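# Place a blue sponge flat on the shelf's top tier

## Task

Put one blue sponge lying flat on the upper level of the shelf, without shifting the shelf, keeping the sponges already there flat and separate from each other, and finish with neither gripper touching any sponge.

## Robot and tools

Robot: two arms, left_arm and right_arm, each a yam_ultra arm with a two-finger parallel gripper. Calibrated bases in the scene frame: left_arm at (+0.028, +0.365, +0.044) m, right_arm at (+0.028, -0.352, +0.027) m, both nearly unrotated with +z up. Scene frame: origin at table-top height midway between the nominal bases, +x out over the table, +y toward left_arm, +z up. Arm names do not match image sides.

Frames: each arm reports end_effector_position (m) and end_effector_quat_wxyz in its own base frame. Fixed head cameras and the table use the scene frame. The fingers point along the gripper's +z and open and close along its y. The reported position is the point between the pads, about 1 cm behind the fingertips, and can be off by a few cm, more so at long reach.

Row layout (shared by execute_actions and move): one flat list of 14 numbers covering both arms, each in [-1, 1]: dx, dy, dz, rx, ry, rz, opening for left_arm, then the same seven for right_arm. Always give all 14, even when only one arm should move. dx, dy, dz, rx, ry, rz are offsets, not poses. They are measured from that arm's Hand target at the start of the action or move, along that arm's base axes, and the rotation turns about the Hand target position. Scale: 1.0 = 0.6 m or 180 degrees. rx, ry, rz form a single rotation vector. Opening is absolute: +1 fully open (0.094 m), -1 closed. Sending six zeros re-commands the current Hand target. A 0 opening means half open, so to leave a gripper as it is, resend its present command.

execute_actions(actions, cameras): actions is a list of actions. Each action is a table of up to 15 rows, one row per 1/30 s step, and the last row is held for whatever remains of the 15 steps. Every row counts from the action's start pose, not from the row before it. Repeating an offset in a new action moves the arm further. An empty list just returns state and images. cameras chooses which images come back: omitted, null or ["all"] gives all, [] gives none.

move(target, speed, blend, opening_speed, blocking, cameras): straight-line paths toward target. target is one 14-number row, or a list of up to 15 rows, all counted from the same starting Hand targets. speed is in m/s, 0.002 to 0.5, default 0.25, and turns are capped at twice that in rad/s. Give one number or one per target. blend is in m and rounds off corners between listed targets. opening_speed is per second on the -1..1 scale, at least 0.2; use a slow value near 0.2 to squeeze soft sponges. The whole move is capped at 10 s. Paths do not avoid obstacles or the other arm. Faster moves hit harder, and a target set past a contact presses harder. Steer around each arm's own base rather than close to it. The result adds a move: line, e.g. done, off_target, moving, held, fault, plus limits such as paced (command clipped) or held (steps withheld). done means at rest within 10 mm and 2 degrees, and says nothing about contact. blocking=false returns after about 0.5 s while the move continues.

wait(seconds 0 to 10) lets the scene run. stop brakes a running move. zoom_image(camera, region [x0,y0,x1,y1], at most 504x504 px) magnifies part of the latest image from cam_head_left, cam_head_right, cam_left_wrist or cam_right_wrist, each 896x504. read_manual gives only licence text. finished_scene(scene) ends the scene and cannot be undone.

Controller: each step it clips the command to within 100 mm and 20 degrees of the measured pose. The gripper often stops short of its Hand target because of friction or weight, sometimes by a centimetre or more. Send the missing distance as a further offset. To end a push, command the target back past the gripper. A clearance check can hold commands that bring the arms close, but it does not stop the grippers from hitting each other.

Gripper readings: grip_measured uses the opening scale and reads up to about 1.6 mm wide when empty. It follows the command until force limits, so it does not show first contact. To release, command well above grip_measured.

Result lines: joint positions, where the last entry per arm is the opening in m; joint velocities ('within noise' means still); joint torques, which include gravity and are noisy, with joints 1 to 3 wrapping at ±28 N m; Tool commands; Hand target; and, for execute_actions, step positions. MOTOR HOT appears at 75 °C. At 90 °C the arm folds and idles. Long stretched holds or pushing against unreachable poses heat motors.

Avoid: dropping or letting go of a moving sponge, fast impacts, hard presses, knocking the shelf or other sponges, anything leaving the table, arm-to-arm collisions. Brief tugs on a held sponge may occur. Suggested order: look, open, approach from above, close slowly, lift, carry over the upper tier, lower until flat, open, back away, confirm no contact, then call finished_scene.

Each tool is called after "Request:" as name([rows], argument=value, ...), one row to a line, values as JSON.

## Session

Request:
execute_actions(actions=[])

Scene clock: 0.00 s.
left_arm: end_effector_position=(+0.4037, +0.0232, +0.1015) grip_measured=+1.000 end_effector_quat_wxyz=(+0.592, -0.061, +0.803, -0.007) | right_arm: end_effector_position=(+0.4034, -0.0341, +0.1189) grip_measured=+1.000 end_effector_quat_wxyz=(+0.612, +0.054, +0.785, -0.084)
Joint positions: left_arm=[0.048 1.581 0.38 0.898 -0.015 -0.093 0.094] | right_arm=[0 1.563 0.378 0.94 0.199 -0.019 0.094]
Joint velocities: within noise
Joint torques (N m): no reading
Motor temperatures (°C): left_arm=[26 27 28 25 24 27 28] | right_arm=[27 29 26 27 27 28 28]
Heat: left arm: 28 °C; right arm: 29 °C.
Hand target: left_arm +0.4088, +0.0243, +0.1166; +0.610, -0.060, +0.791, -0.004 | right_arm +0.4078, -0.0355, +0.1345; +0.629, +0.060, +0.770, -0.083
Tool commands: left_gripper/opening=+1.0 right_gripper/opening=+1.0

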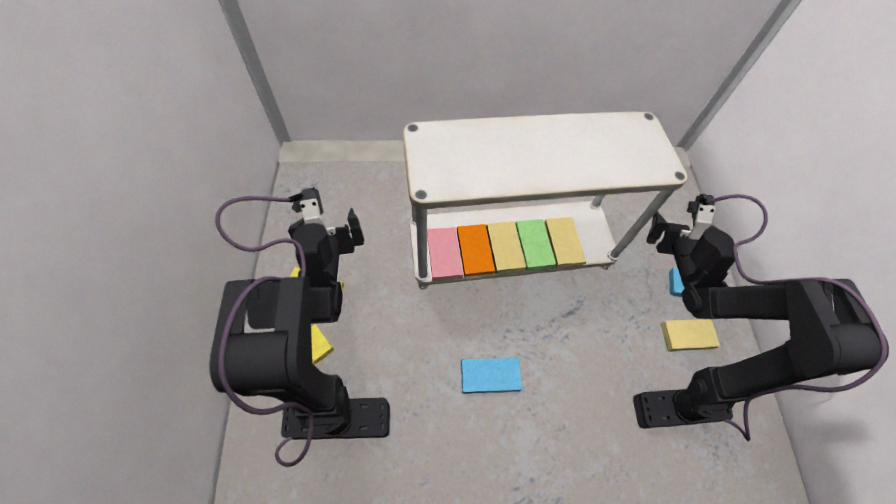

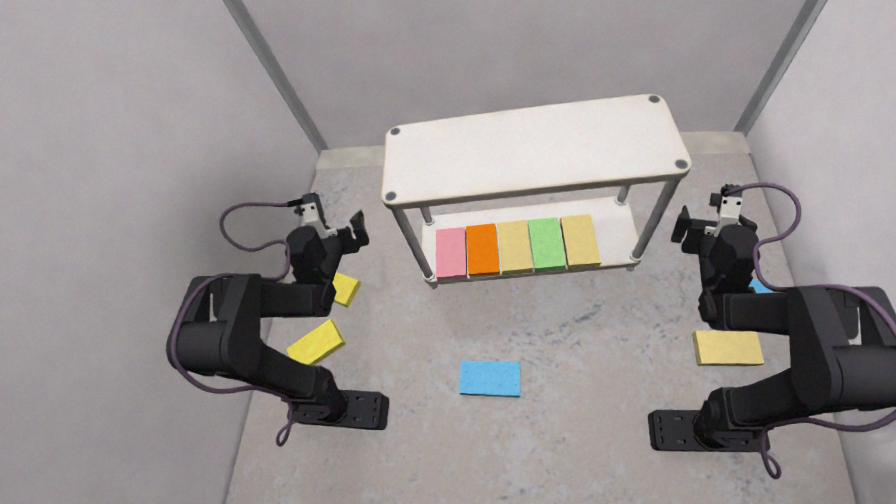

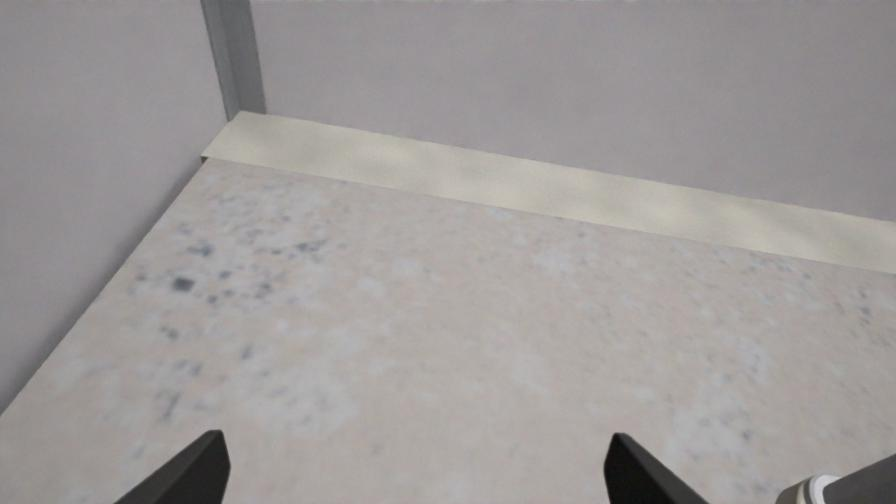

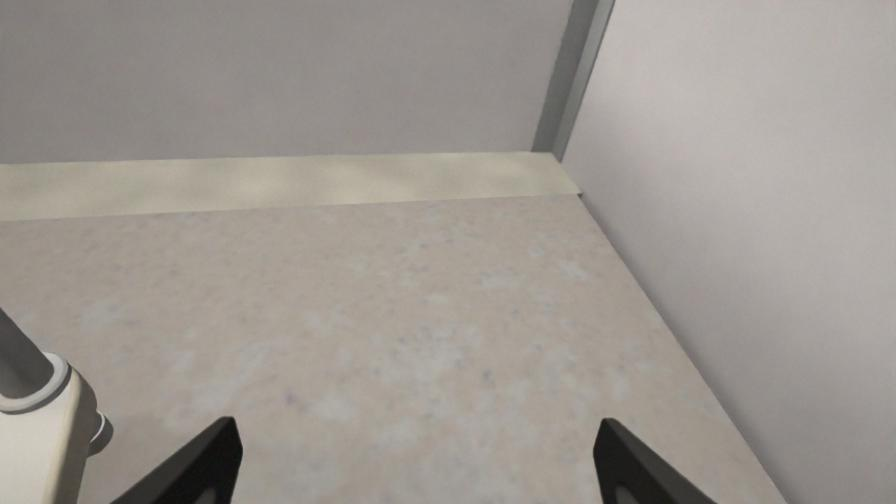

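Request:
move([
  [-0.18,-0.04,0.2,0.003,0.418,-0.041,1,0,0,0,0,0,0,1],
  [-0.5,-0.457,0.2,0.332,0.327,-0.46,1,0,0,0,0,0,0,1],
], blend=0.04)

Scene clock: 8.03 s.
left_arm: end_effector_position=(+0.1083, -0.2442, +0.2223) grip_measured=+1.000 end_effector_quat_wxyz=(+0.062, +0.707, +0.704, -0.016) | right_arm: end_effector_position=(+0.4034, -0.0341, +0.1189) grip_measured=+1.000 end_effector_quat_wxyz=(+0.612, +0.054, +0.785, -0.084)
Joint positions: left_arm=[-1.168 1.492 1.604 -1.556 -0.016 0.409 0.094] | right_arm=[0 1.563 0.378 0.94 0.199 -0.019 0.094]
Joint velocities: within noise
Joint torques (N m): left_arm=[-0.21 -3.58 8.44 0.38 0.09 0.04] | right_arm=[-0.1 -5.96 5.05 2.25 -0.01 0]
Motor temperatures (°C): left_arm=[26 27 29 26 24 27 28] | right_arm=[27 31 27 30 27 28 28]
Heat: left arm: 29 °C; right arm: 31 °C.
Hand target: left_arm +0.1088, -0.2499, +0.2366; +0.000, +0.708, +0.706, +0.000 | right_arm +0.4078, -0.0355, +0.1345; +0.629, +0.060, +0.770, -0.083
Off the commanded pose: left_arm 0.015 m, 7 deg | right_arm 0.016 m, 3 deg.
joint sent to its limit (left arm) — joint 4 (wrist pitch), lower limit. The joint targets are off in position and orientation.
move: off_target (left_arm, right_arm)

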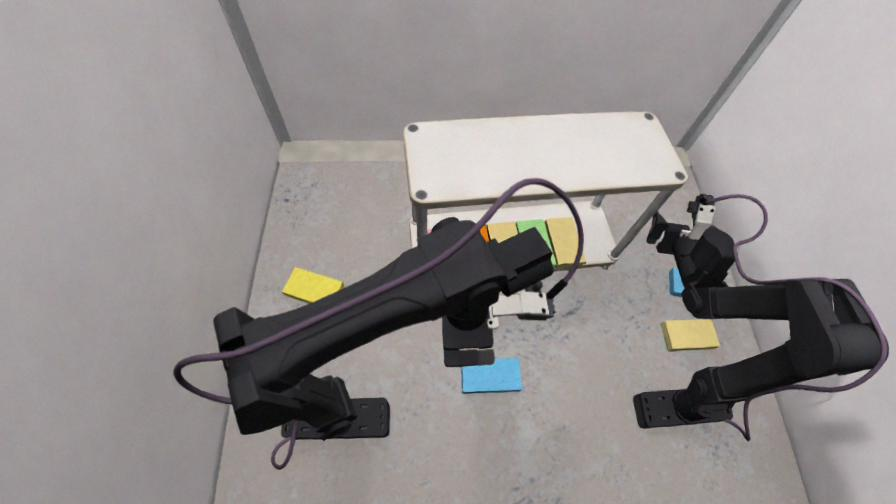

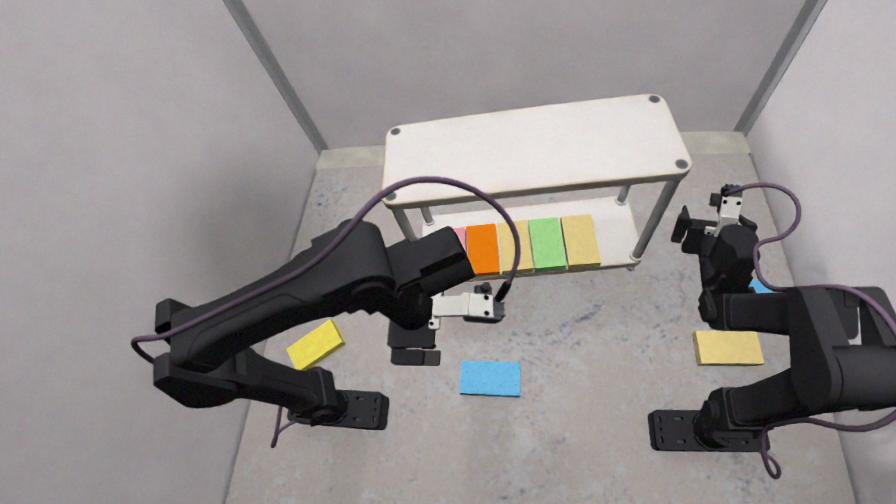

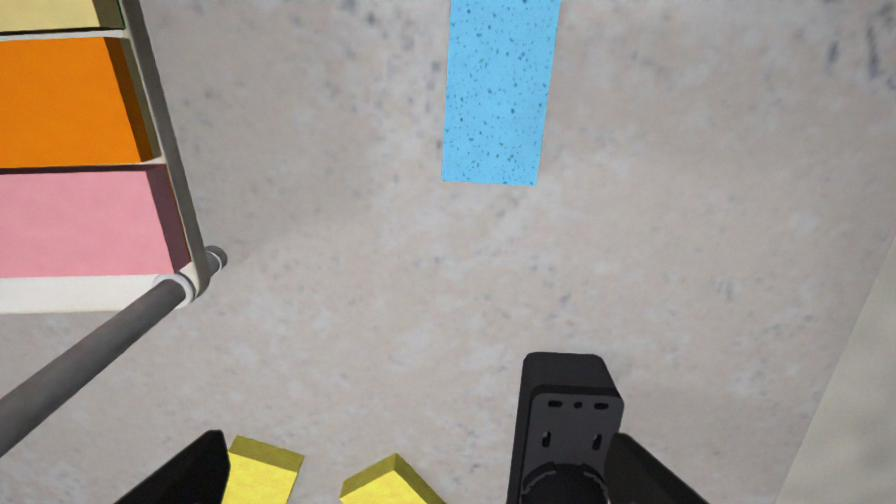

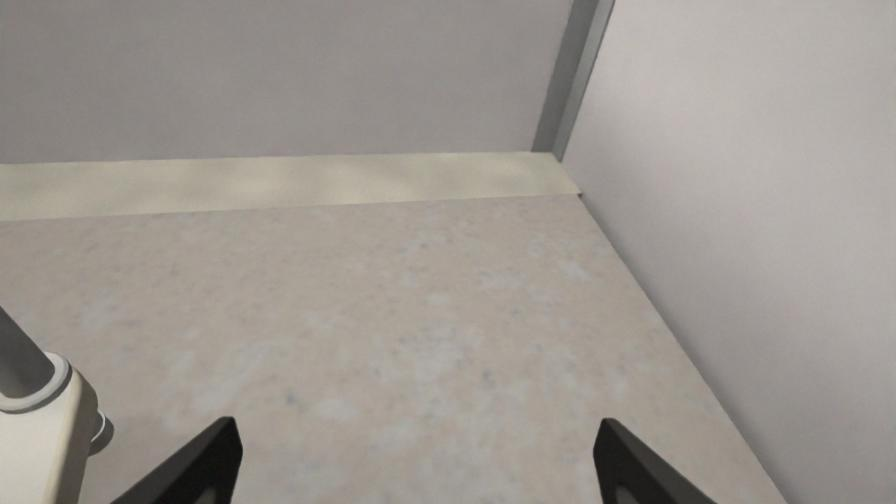

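Request:
move(target=[-0.04,-0.113,-0.228,0,0,0,1,0,0,0,0,0,0,1])

Scene clock: 11.67 s.
left_arm: end_effector_position=(+0.0839, -0.3132, +0.0992) grip_measured=+1.000 end_effector_quat_wxyz=(-0.010, +0.712, +0.702, +0.009) | right_arm: end_effector_position=(+0.4034, -0.0341, +0.1189) grip_measured=+1.000 end_effector_quat_wxyz=(+0.612, +0.054, +0.785, -0.084)
Joint positions: left_arm=[-1.315 1.802 1.45 -1.246 -0.006 0.271 0.094] | right_arm=[0 1.563 0.378 0.94 0.199 -0.019 0.094]
Joint velocities: within noise
Joint torques (N m): left_arm=[-0.34 -6.8 4.12 0.4 0.1 -0.1] | right_arm=[-0.09 -5.96 5.04 2.25 -0.01 0]
Motor temperatures (°C): left_arm=[26 28 30 25 24 27 28] | right_arm=[27 31 27 31 27 28 28]
Heat: left arm: 30 °C; right arm: 31 °C.
Hand target: left_arm +0.0848, -0.3177, +0.0998; +0.000, +0.708, +0.706, +0.000 | right_arm +0.4078, -0.0355, +0.1345; +0.629, +0.060, +0.770, -0.083
Off the commanded pose: left_arm 0.005 m, 2 deg | right_arm 0.016 m, 3 deg.
move: off_target (right_arm)

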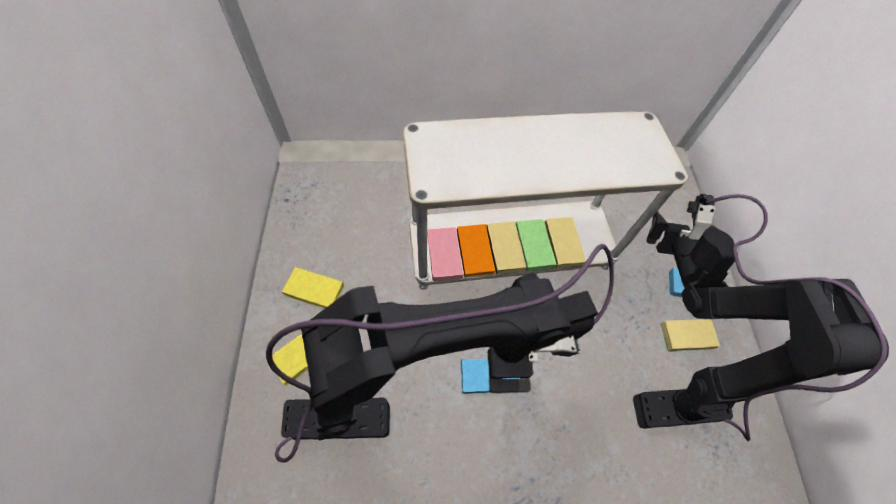

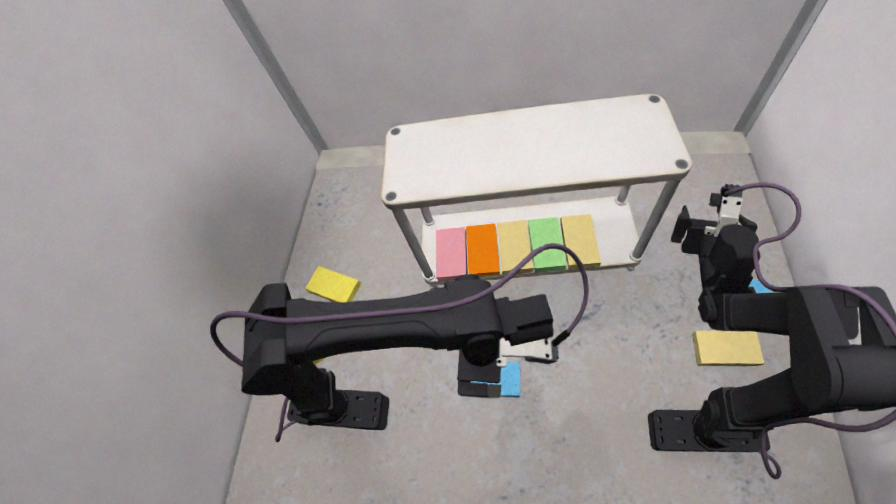

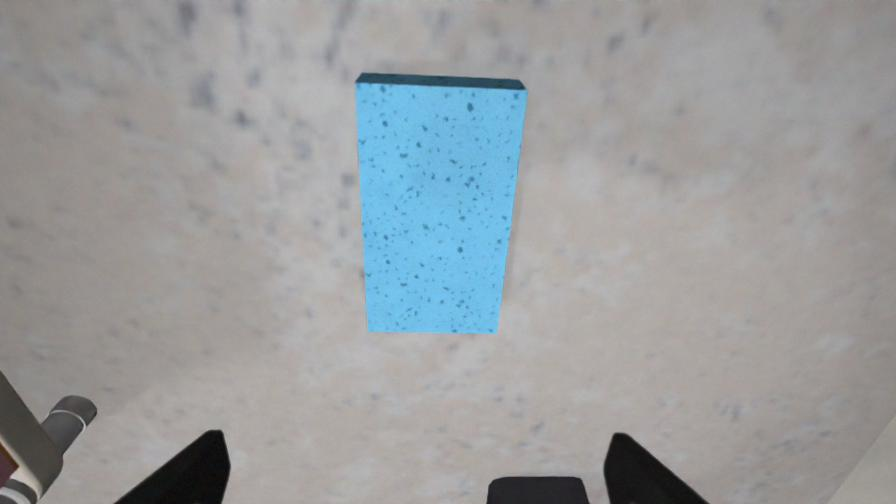

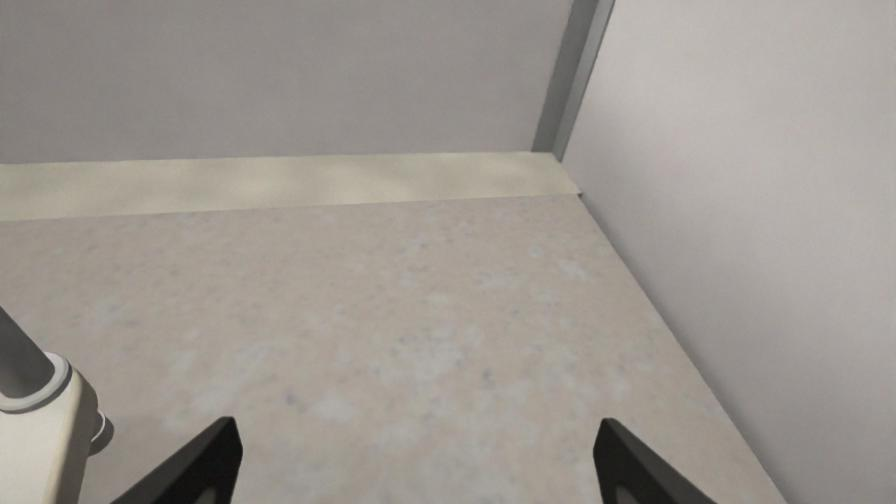

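Request:
move(target=[0,-0.014,-0.215,0,0,0,1,0,0,0,0,0,0,1], speed=0.12)

Scene clock: 14.17 s.
left_arm: end_effector_position=(+0.0865, -0.3231, -0.0266) grip_measured=+1.000 end_effector_quat_wxyz=(-0.005, +0.710, +0.704, +0.006) | right_arm: end_effector_position=(+0.4034, -0.0341, +0.1189) grip_measured=+1.000 end_effector_quat_wxyz=(+0.612, +0.054, +0.785, -0.084)
Joint positions: left_arm=[-1.315 1.989 1.17 -0.766 -0.006 0.265 0.094] | right_arm=[0 1.563 0.378 0.94 0.199 -0.019 0.094]
Joint velocities: within noise
Joint torques (N m): left_arm=[-0.39 -6.86 3.29 0.44 0.11 -0.08] | right_arm=[-0.09 -5.96 5.05 2.25 -0.01 0]
Motor temperatures (°C): left_arm=[26 28 30 25 24 27 28] | right_arm=[27 31 27 32 27 28 28]
Heat: left arm: 30 °C; right arm: 32 °C.
Hand target: left_arm +0.0848, -0.3261, -0.0292; +0.000, +0.708, +0.706, +0.000 | right_arm +0.4078, -0.0355, +0.1345; +0.629, +0.060, +0.770, -0.083
Off the commanded pose: left_arm 0.004 m, 1 deg | right_arm 0.016 m, 3 deg.
move: off_target (right_arm)

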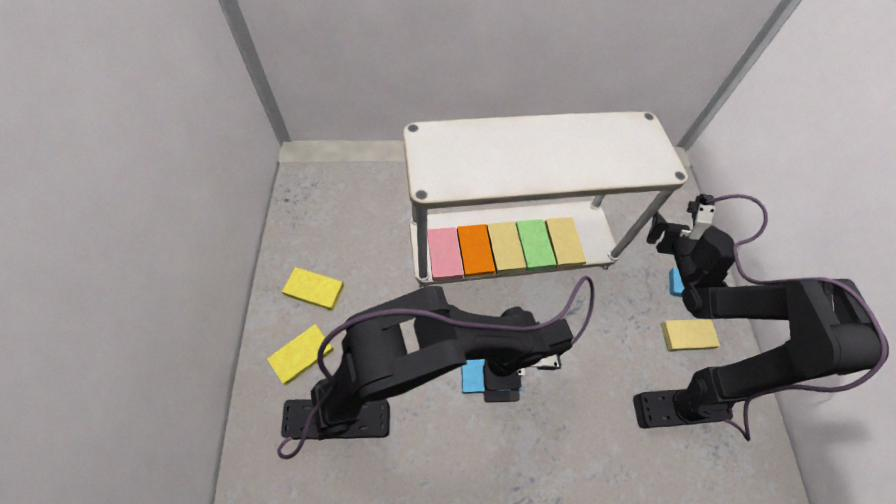

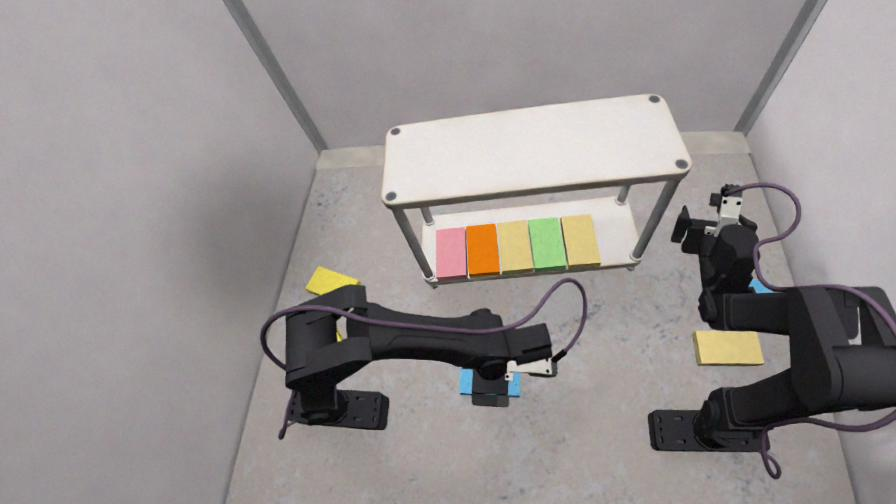

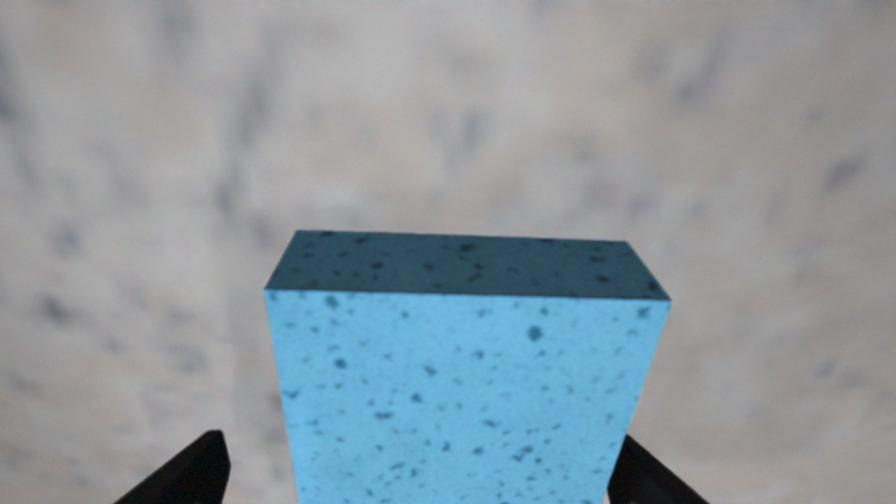

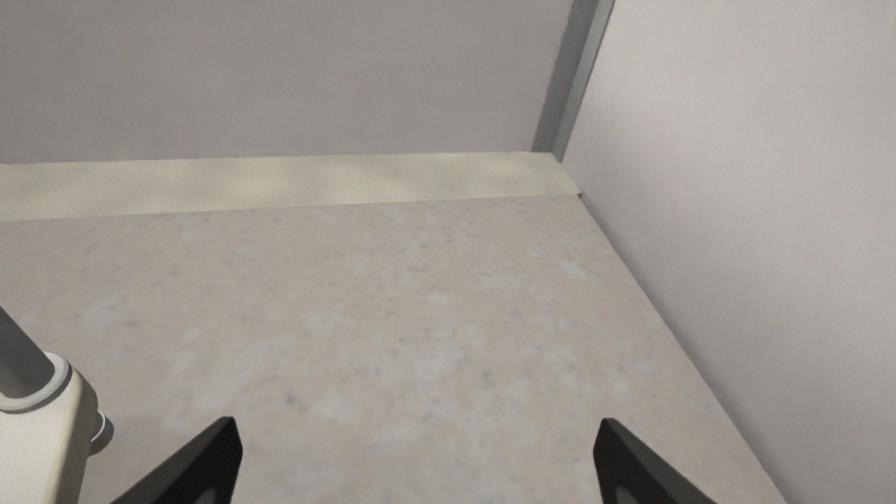

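Request:
move([
  [-0.01,0,0,0,0,0,1,0,0,0,0,0,0,1],
  [-0.01,0,0,0,0,0,0.2,0,0,0,0,0,0,1],
], speed=0.05, opening_speed=0.5, cameras=["cam_left_wrist"])

Scene clock: 17.53 s.
left_arm: end_effector_position=(+0.0846, -0.3239, -0.0266) grip_measured=+0.333 end_effector_quat_wxyz=(-0.003, +0.703, +0.711, +0.008) | right_arm: end_effector_position=(+0.4034, -0.0341, +0.1189) grip_measured=+1.000 end_effector_quat_wxyz=(+0.612, +0.054, +0.785, -0.084)
Joint positions: left_arm=[-1.324 1.989 1.17 -0.765 -0.012 0.236 0.063] | right_arm=[0 1.563 0.378 0.94 0.199 -0.019 0.094]
Joint velocities: within noise
Joint torques (N m): left_arm=[-0.36 -7.2 2.86 0.45 0.1 -0.06] | right_arm=[-0.12 -5.96 5.04 2.25 -0.01 0]
Motor temperatures (°C): left_arm=[26 28 30 25 24 27 28] | right_arm=[27 31 27 32 27 28 28]
Heat: left arm: 30 °C; right arm: 32 °C.
Hand target: left_arm +0.0788, -0.3261, -0.0292; +0.000, +0.708, +0.706, +0.000 | right_arm +0.4078, -0.0355, +0.1345; +0.629, +0.060, +0.770, -0.083
Off the commanded pose: left_arm 0.007 m, 1 deg | right_arm 0.016 m, 3 deg.
move: off_target (right_arm)
Images, in order (width x height): cam_left_wrist 896x504.

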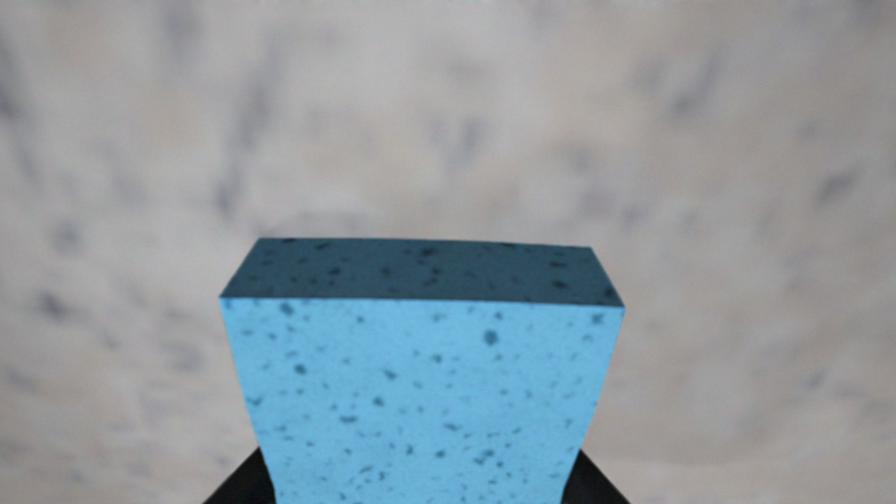

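Request:
move([
  [0,0,0,0,0,0,1,0,0,0,0,0,0,1],
  [0,-0.005,0.006,-0.222,0,0,1,0,0,0,0,0,0,1],
  [0,-0.005,0.006,-0.222,0,0,0.1,0,0,0,0,0,0,1],
], speed=0.2, opening_speed=0.8, cameras=["cam_left_wrist","cam_head_left"])

Scene clock: 25.33 s.
left_arm: end_effector_position=(+0.0817, -0.3234, -0.0293) grip_measured=+0.348 end_effector_quat_wxyz=(+0.231, +0.664, +0.675, -0.224) | right_arm: end_effector_position=(+0.4034, -0.0341, +0.1189) grip_measured=+1.000 end_effector_quat_wxyz=(+0.612, +0.054, +0.785, -0.084)
Joint positions: left_arm=[-1.222 1.688 0.45 0.297 0.197 0.268 0.063] | right_arm=[0 1.563 0.378 0.94 0.199 -0.019 0.094]
Joint velocities: within noise
Joint torques (N m): left_arm=[0.36 -3.71 2.56 1.71 0.27 0] | right_arm=[-0.1 -5.96 5.04 2.25 -0.01 0.01]
Motor temperatures (°C): left_arm=[26 28 29 26 24 27 28] | right_arm=[27 32 27 34 27 28 28]
Heat: left arm: 29 °C; right arm: 34 °C.
Hand target: left_arm +0.0788, -0.3291, -0.0256; +0.242, +0.665, +0.664, -0.241 | right_arm +0.4078, -0.0355, +0.1345; +0.629, +0.060, +0.770, -0.083
Off the commanded pose: left_arm 0.007 m, 3 deg | right_arm 0.016 m, 3 deg.
move: off_target (left_arm, right_arm); target 3's new opening was sent with left_arm's hand 0.008 m and 3 deg from that target
Images, in order (width x height): cam_head_left 896x504, cam_left_wrist 896x504.

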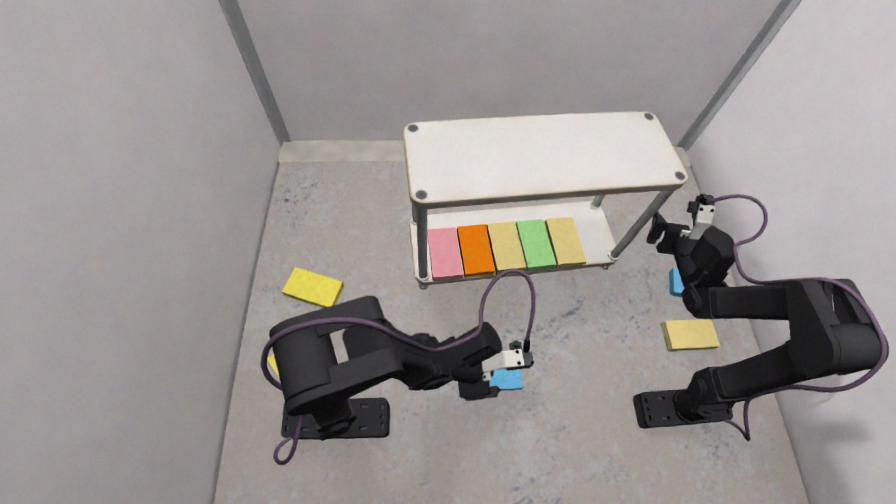

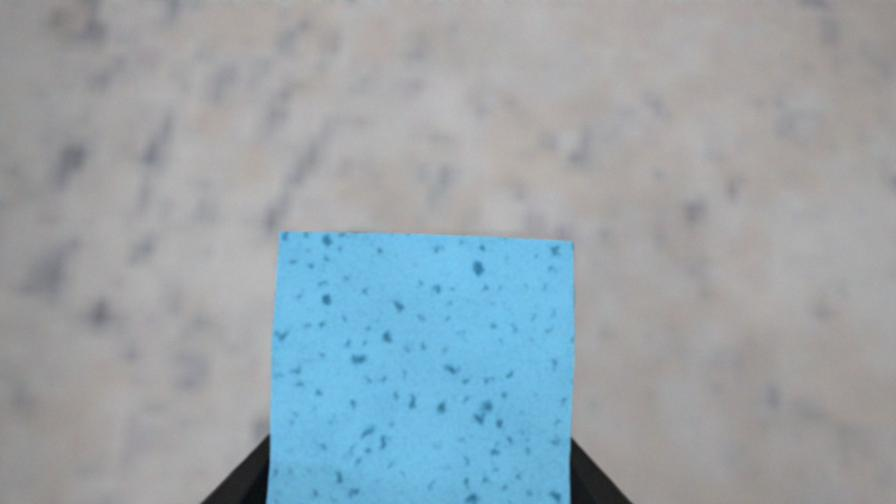

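Request:
move([
  [0,0,0.72,0,0,0,0.1,0,0,0,0,0,0,1],
  [0.32,0.225,0.72,0,0,0.322,0.1,0,0,0,0,0,0,1],
], speed=0.3, blend=0.03)

Scene clock: 29.47 s.
left_arm: end_effector_position=(+0.2752, -0.2012, +0.3962) grip_measured=+0.347 end_effector_quat_wxyz=(+0.336, +0.265, +0.898, -0.104) | right_arm: end_effector_position=(+0.4034, -0.0341, +0.1189) grip_measured=+1.000 end_effector_quat_wxyz=(+0.612, +0.054, +0.785, -0.084)
Joint positions: left_arm=[-0.659 1.59 2.271 -1.535 -0.047 -0.067 0.063] | right_arm=[0 1.563 0.378 0.94 0.199 -0.019 0.094]
Joint velocities: within noise
Joint torques (N m): left_arm=[0.36 -3.63 6.8 1.06 -0.14 -0.09] | right_arm=[-0.09 -5.96 5.05 2.25 -0.01 0]
Motor temperatures (°C): left_arm=[26 28 30 26 24 27 28] | right_arm=[27 32 28 34 27 28 28]
Heat: left arm: 30 °C; right arm: 34 °C.
Hand target: left_arm +0.2708, -0.1941, +0.4064; +0.329, +0.260, +0.903, -0.094 | right_arm +0.4078, -0.0355, +0.1345; +0.629, +0.060, +0.770, -0.083
Off the commanded pose: left_arm 0.013 m, 2 deg | right_arm 0.016 m, 3 deg.
joint sent to its limit (left arm) — joint 4 (wrist pitch), lower limit. The joint targets are off in position, not in orientation.
move: off_target (left_arm, right_arm)

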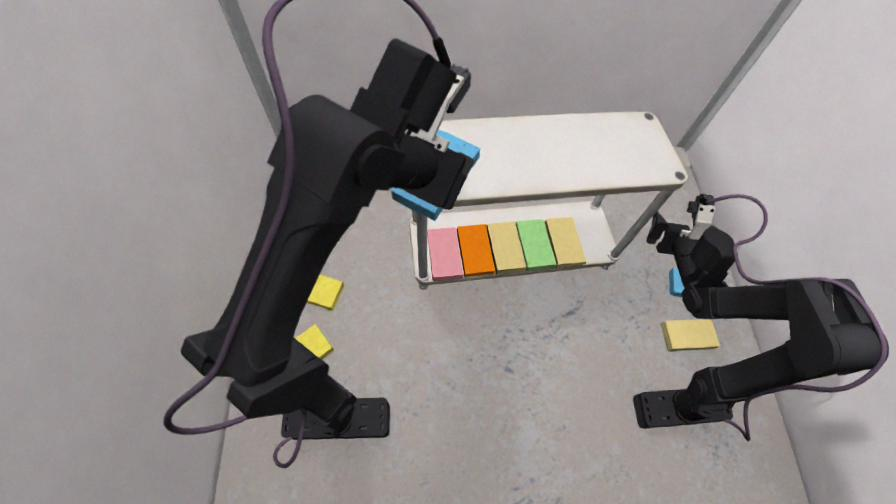

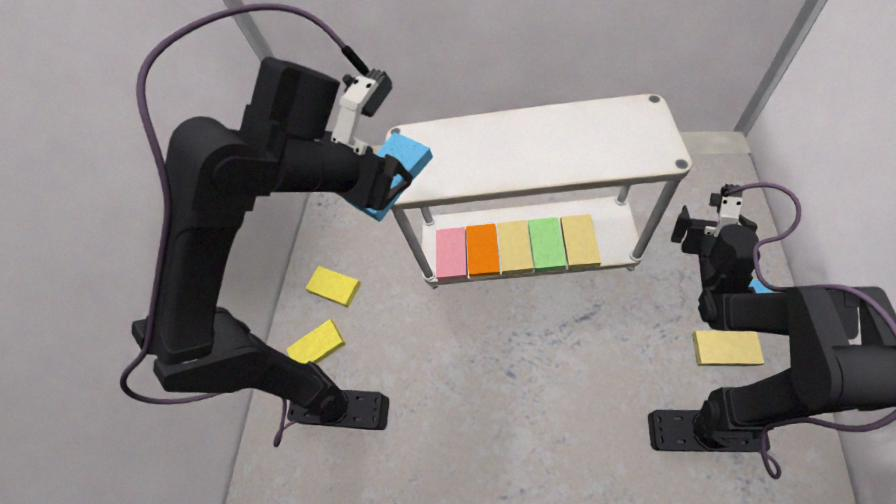

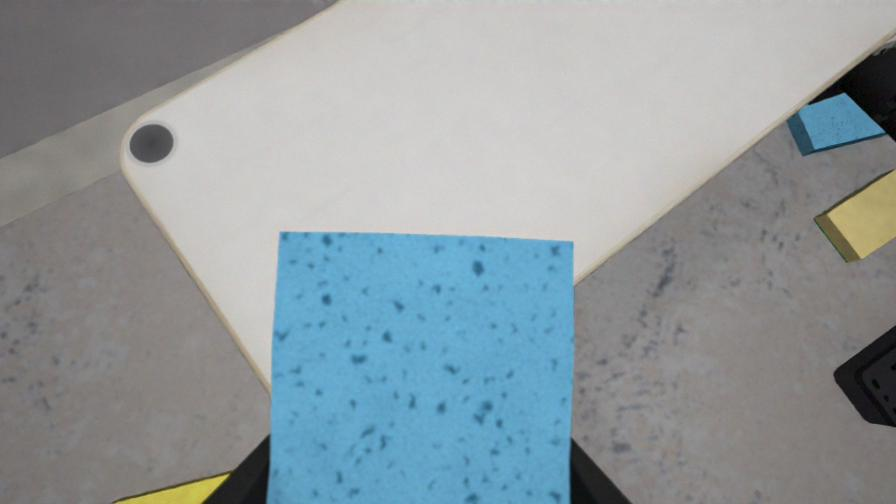

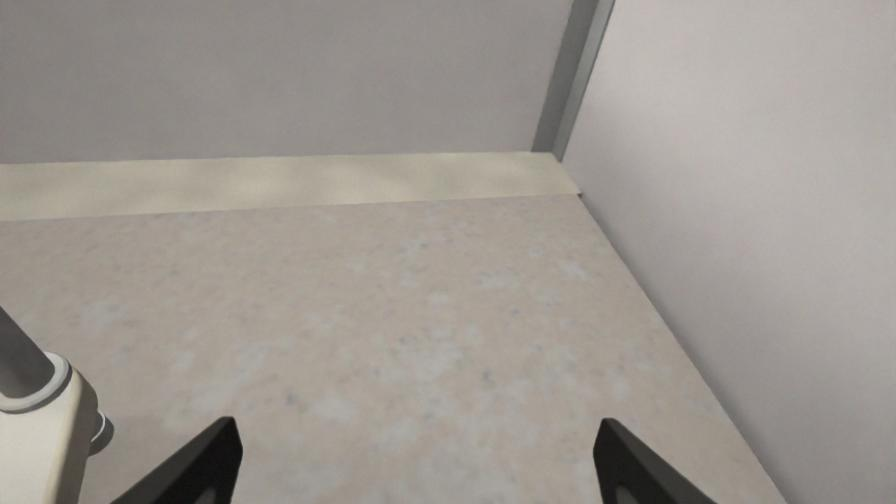

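Request:
move(target=[0.208,-0.085,-0.133,0,0,0,0.1,0,0,0,0,0,0,1])

Scene clock: 31.67 s.
left_arm: end_effector_position=(+0.3861, -0.2431, +0.3262) grip_measured=+0.347 end_effector_quat_wxyz=(+0.324, +0.259, +0.906, -0.091) | right_arm: end_effector_position=(+0.4034, -0.0341, +0.1189) grip_measured=+1.000 end_effector_quat_wxyz=(+0.612, +0.054, +0.785, -0.084)
Joint positions: left_arm=[-0.568 1.853 2.231 -1.263 -0.01 -0.008 0.063] | right_arm=[0 1.563 0.378 0.94 0.199 -0.019 0.094]
Joint velocities: within noise
Joint torques (N m): left_arm=[0.46 -4.78 6.75 1.4 0.09 0.06] | right_arm=[-0.1 -5.96 5.05 2.25 -0.01 0]
Motor temperatures (°C): left_arm=[26 28 30 26 24 27 28] | right_arm=[27 32 28 35 27 28 28]
Heat: left arm: 30 °C; right arm: 35 °C.
Hand target: left_arm +0.3956, -0.2451, +0.3266; +0.329, +0.260, +0.903, -0.094 | right_arm +0.4078, -0.0355, +0.1345; +0.629, +0.060, +0.770, -0.083
Off the commanded pose: left_arm 0.010 m, 1 deg | right_arm 0.016 m, 3 deg.
move: off_target (right_arm)

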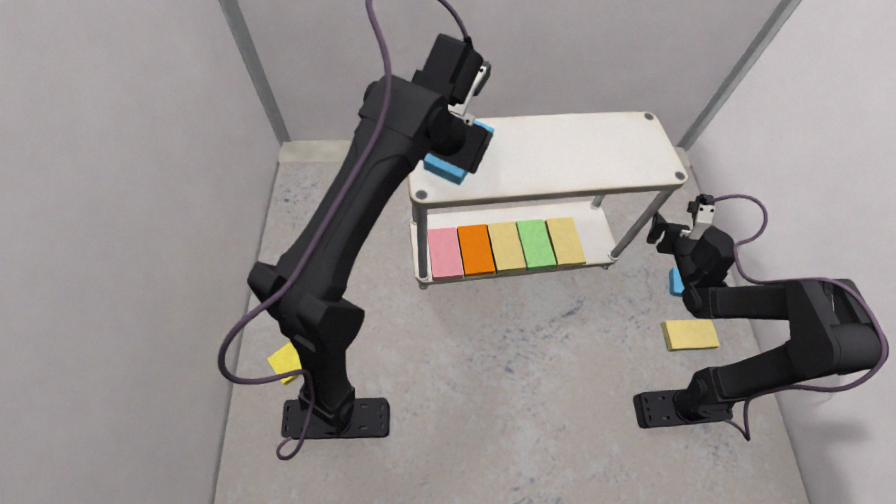

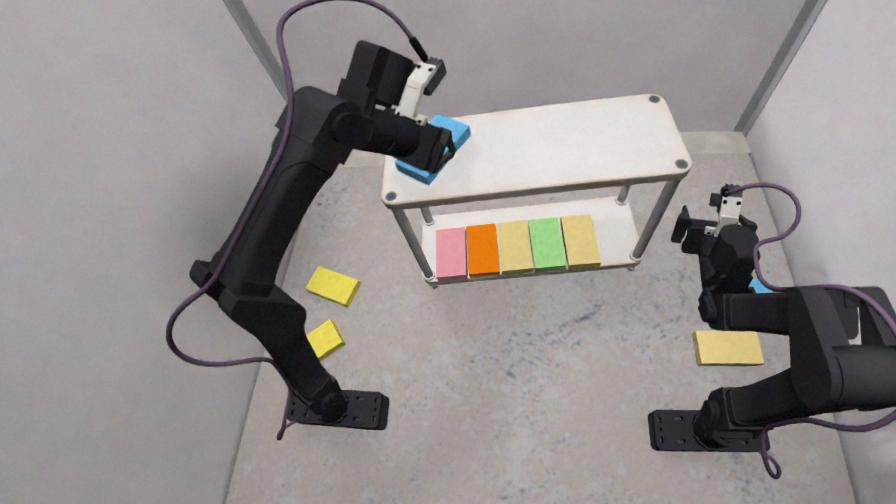

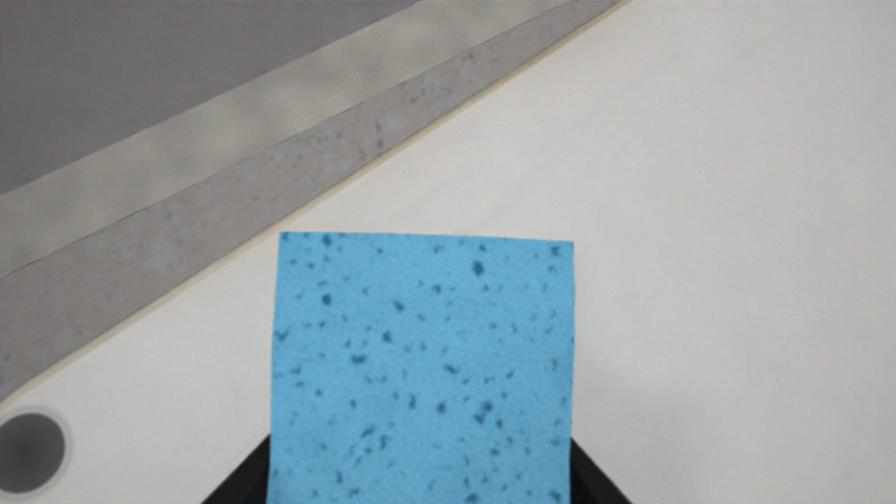

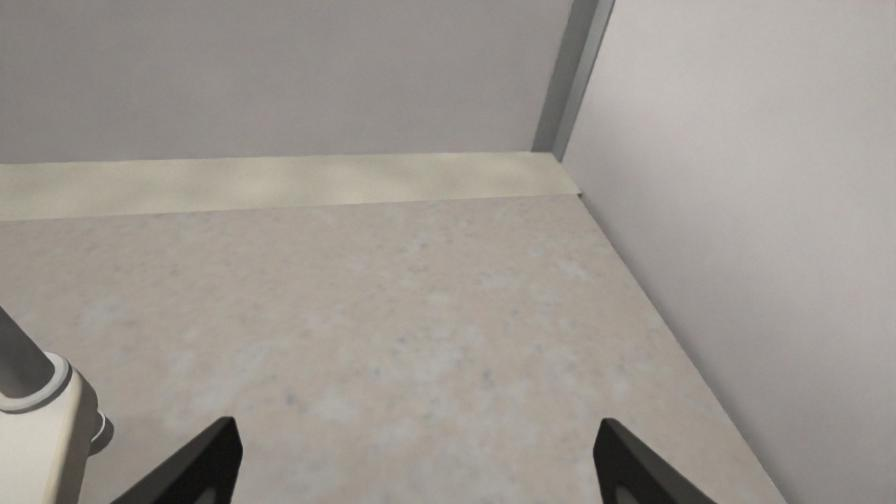

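Request:
move(target=[0,0,-0.017,0,0,0,0.1,0,0,0,0,0,0,1], speed=0.03, cameras=["cam_head_right"])

Request:
zoom_image(camera="cam_head_right", region=[340, 60, 540, 230])

Scene clock: 34.70 s.
left_arm: end_effector_position=(+0.3941, -0.2483, +0.3267) grip_measured=+0.347 end_effector_quat_wxyz=(+0.339, +0.258, +0.900, -0.095) | right_arm: end_effector_position=(+0.4034, -0.0341, +0.1189) grip_measured=+1.000 end_effector_quat_wxyz=(+0.612, +0.054, +0.785, -0.084)
Joint positions: left_arm=[-0.568 1.851 2.205 -1.205 -0.01 -0.005 0.063] | right_arm=[0 1.563 0.378 0.94 0.199 -0.019 0.094]
Joint velocities: within noise
Joint torques (N m): left_arm=[0.44 -6.83 2.41 1.41 0.1 0.04] | right_arm=[-0.09 -5.96 5.04 2.25 -0.01 0]
Motor temperatures (°C): left_arm=[26 28 30 27 24 27 28] | right_arm=[27 32 28 35 27 28 28]
Heat: left arm: 30 °C; right arm: 35 °C.
Hand target: left_arm +0.3956, -0.2451, +0.3164; +0.329, +0.260, +0.903, -0.094 | right_arm +0.4078, -0.0355, +0.1345; +0.629, +0.060, +0.770, -0.083
Off the commanded pose: left_arm 0.011 m, 1 deg | right_arm 0.016 m, 3 deg.
move: off_target (left_arm, right_arm)
Images, in order (width x height): cam_head_right 896x504.

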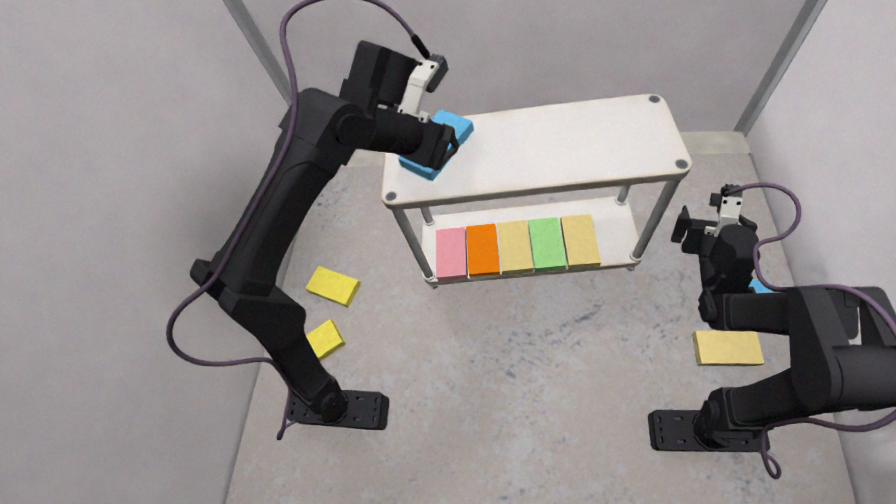

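Scaled by 2.520 from the camera's 896x504 image, which has a finer 1280x720 frame.

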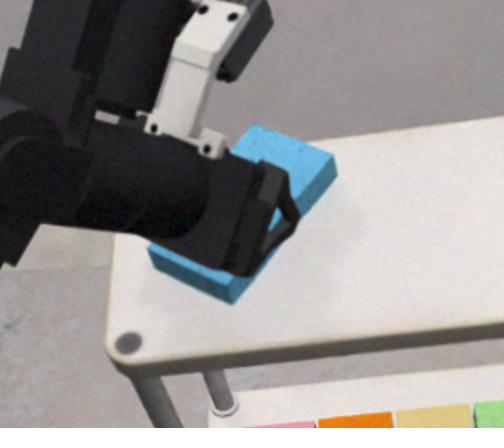

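Request:
move([
  [0,0,0.012,0,0,0,0.1,0,0,0,0,0,0,1],
  [0,0,0.012,0,0,0,0.9,0,0,0,0,0,0,1],
  [-0.03,0.03,0.2,0,0,0,0.9,0,0,0,0,0,0,1],
], speed=[0.05,0.05,0.12], opening_speed=1)

Scene clock: 38.80 s.
left_arm: end_effector_position=(+0.3886, -0.2375, +0.4117) grip_measured=+0.898 end_effector_quat_wxyz=(+0.406, +0.248, +0.873, -0.112) | right_arm: end_effector_position=(+0.4034, -0.0341, +0.1189) grip_measured=+1.000 end_effector_quat_wxyz=(+0.612, +0.054, +0.785, -0.084)
Joint positions: left_arm=[-0.553 2.034 2.832 -1.501 -0.006 0.004 0.089] | right_arm=[0 1.563 0.378 0.94 0.199 -0.019 0.094]
Joint velocities: within noise
Joint torques (N m): left_arm=[0.53 -9.07 5.83 1.38 0.13 0.04] | right_arm=[-0.09 -5.97 5.05 2.25 -0.01 0.01]
Motor temperatures (°C): left_arm=[26 28 30 27 24 27 28] | right_arm=[27 32 28 35 27 28 28]
Heat: left arm: 30 °C; right arm: 35 °C.
Hand target: left_arm +0.3776, -0.2271, +0.4364; +0.329, +0.260, +0.903, -0.094 | right_arm +0.4078, -0.0355, +0.1345; +0.629, +0.060, +0.770, -0.083
Off the commanded pose: left_arm 0.029 m, 10 deg | right_arm 0.016 m, 3 deg.
elbow stopped short (left arm): the move would have taken joint 3 (elbow) straighter than the controller allows.
move: off_target (left_arm, right_arm)

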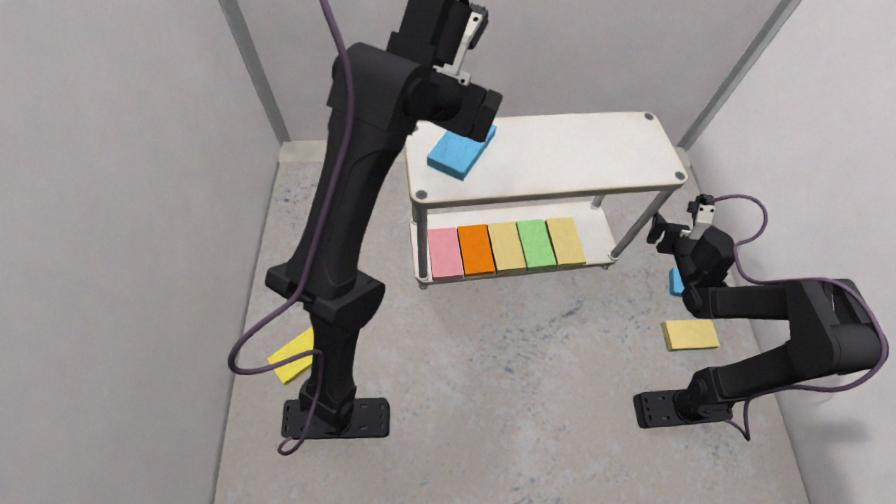

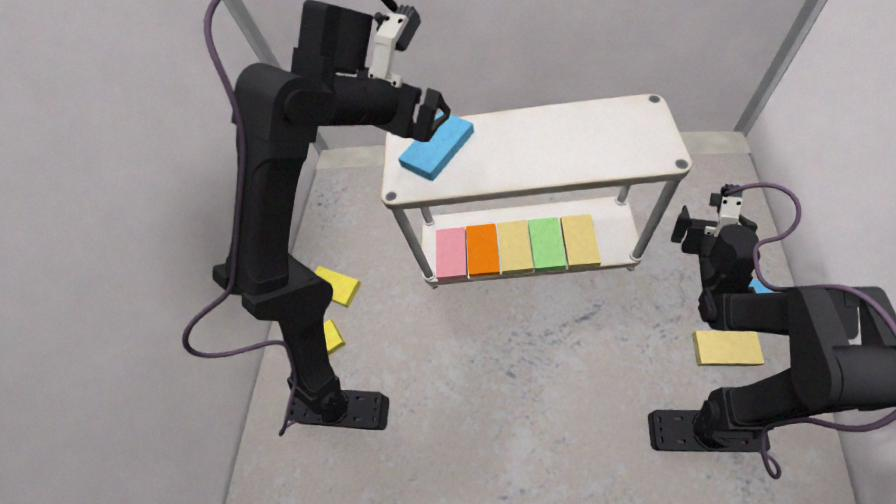

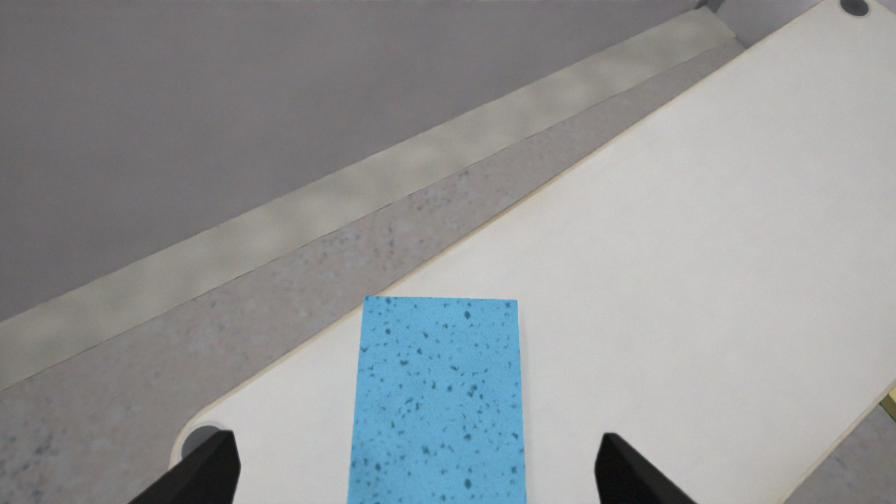

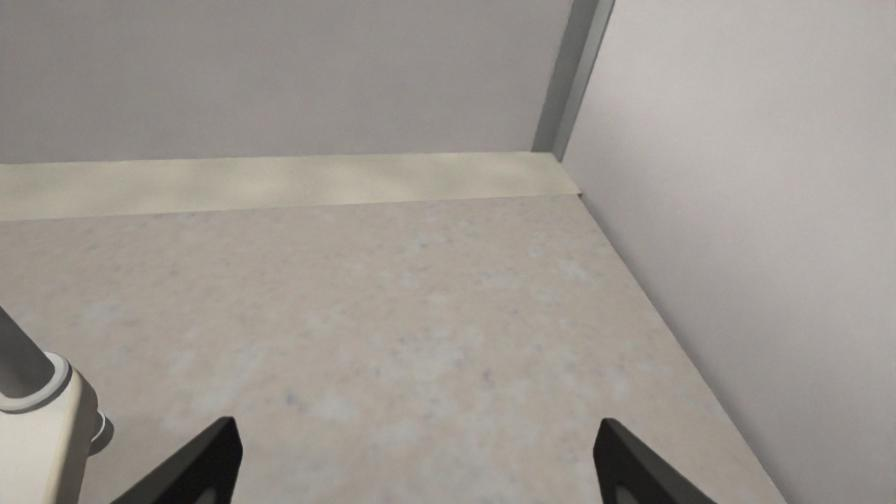

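Request:
finished_scene(scene=2, done=true)

The scene is finished: the task was done.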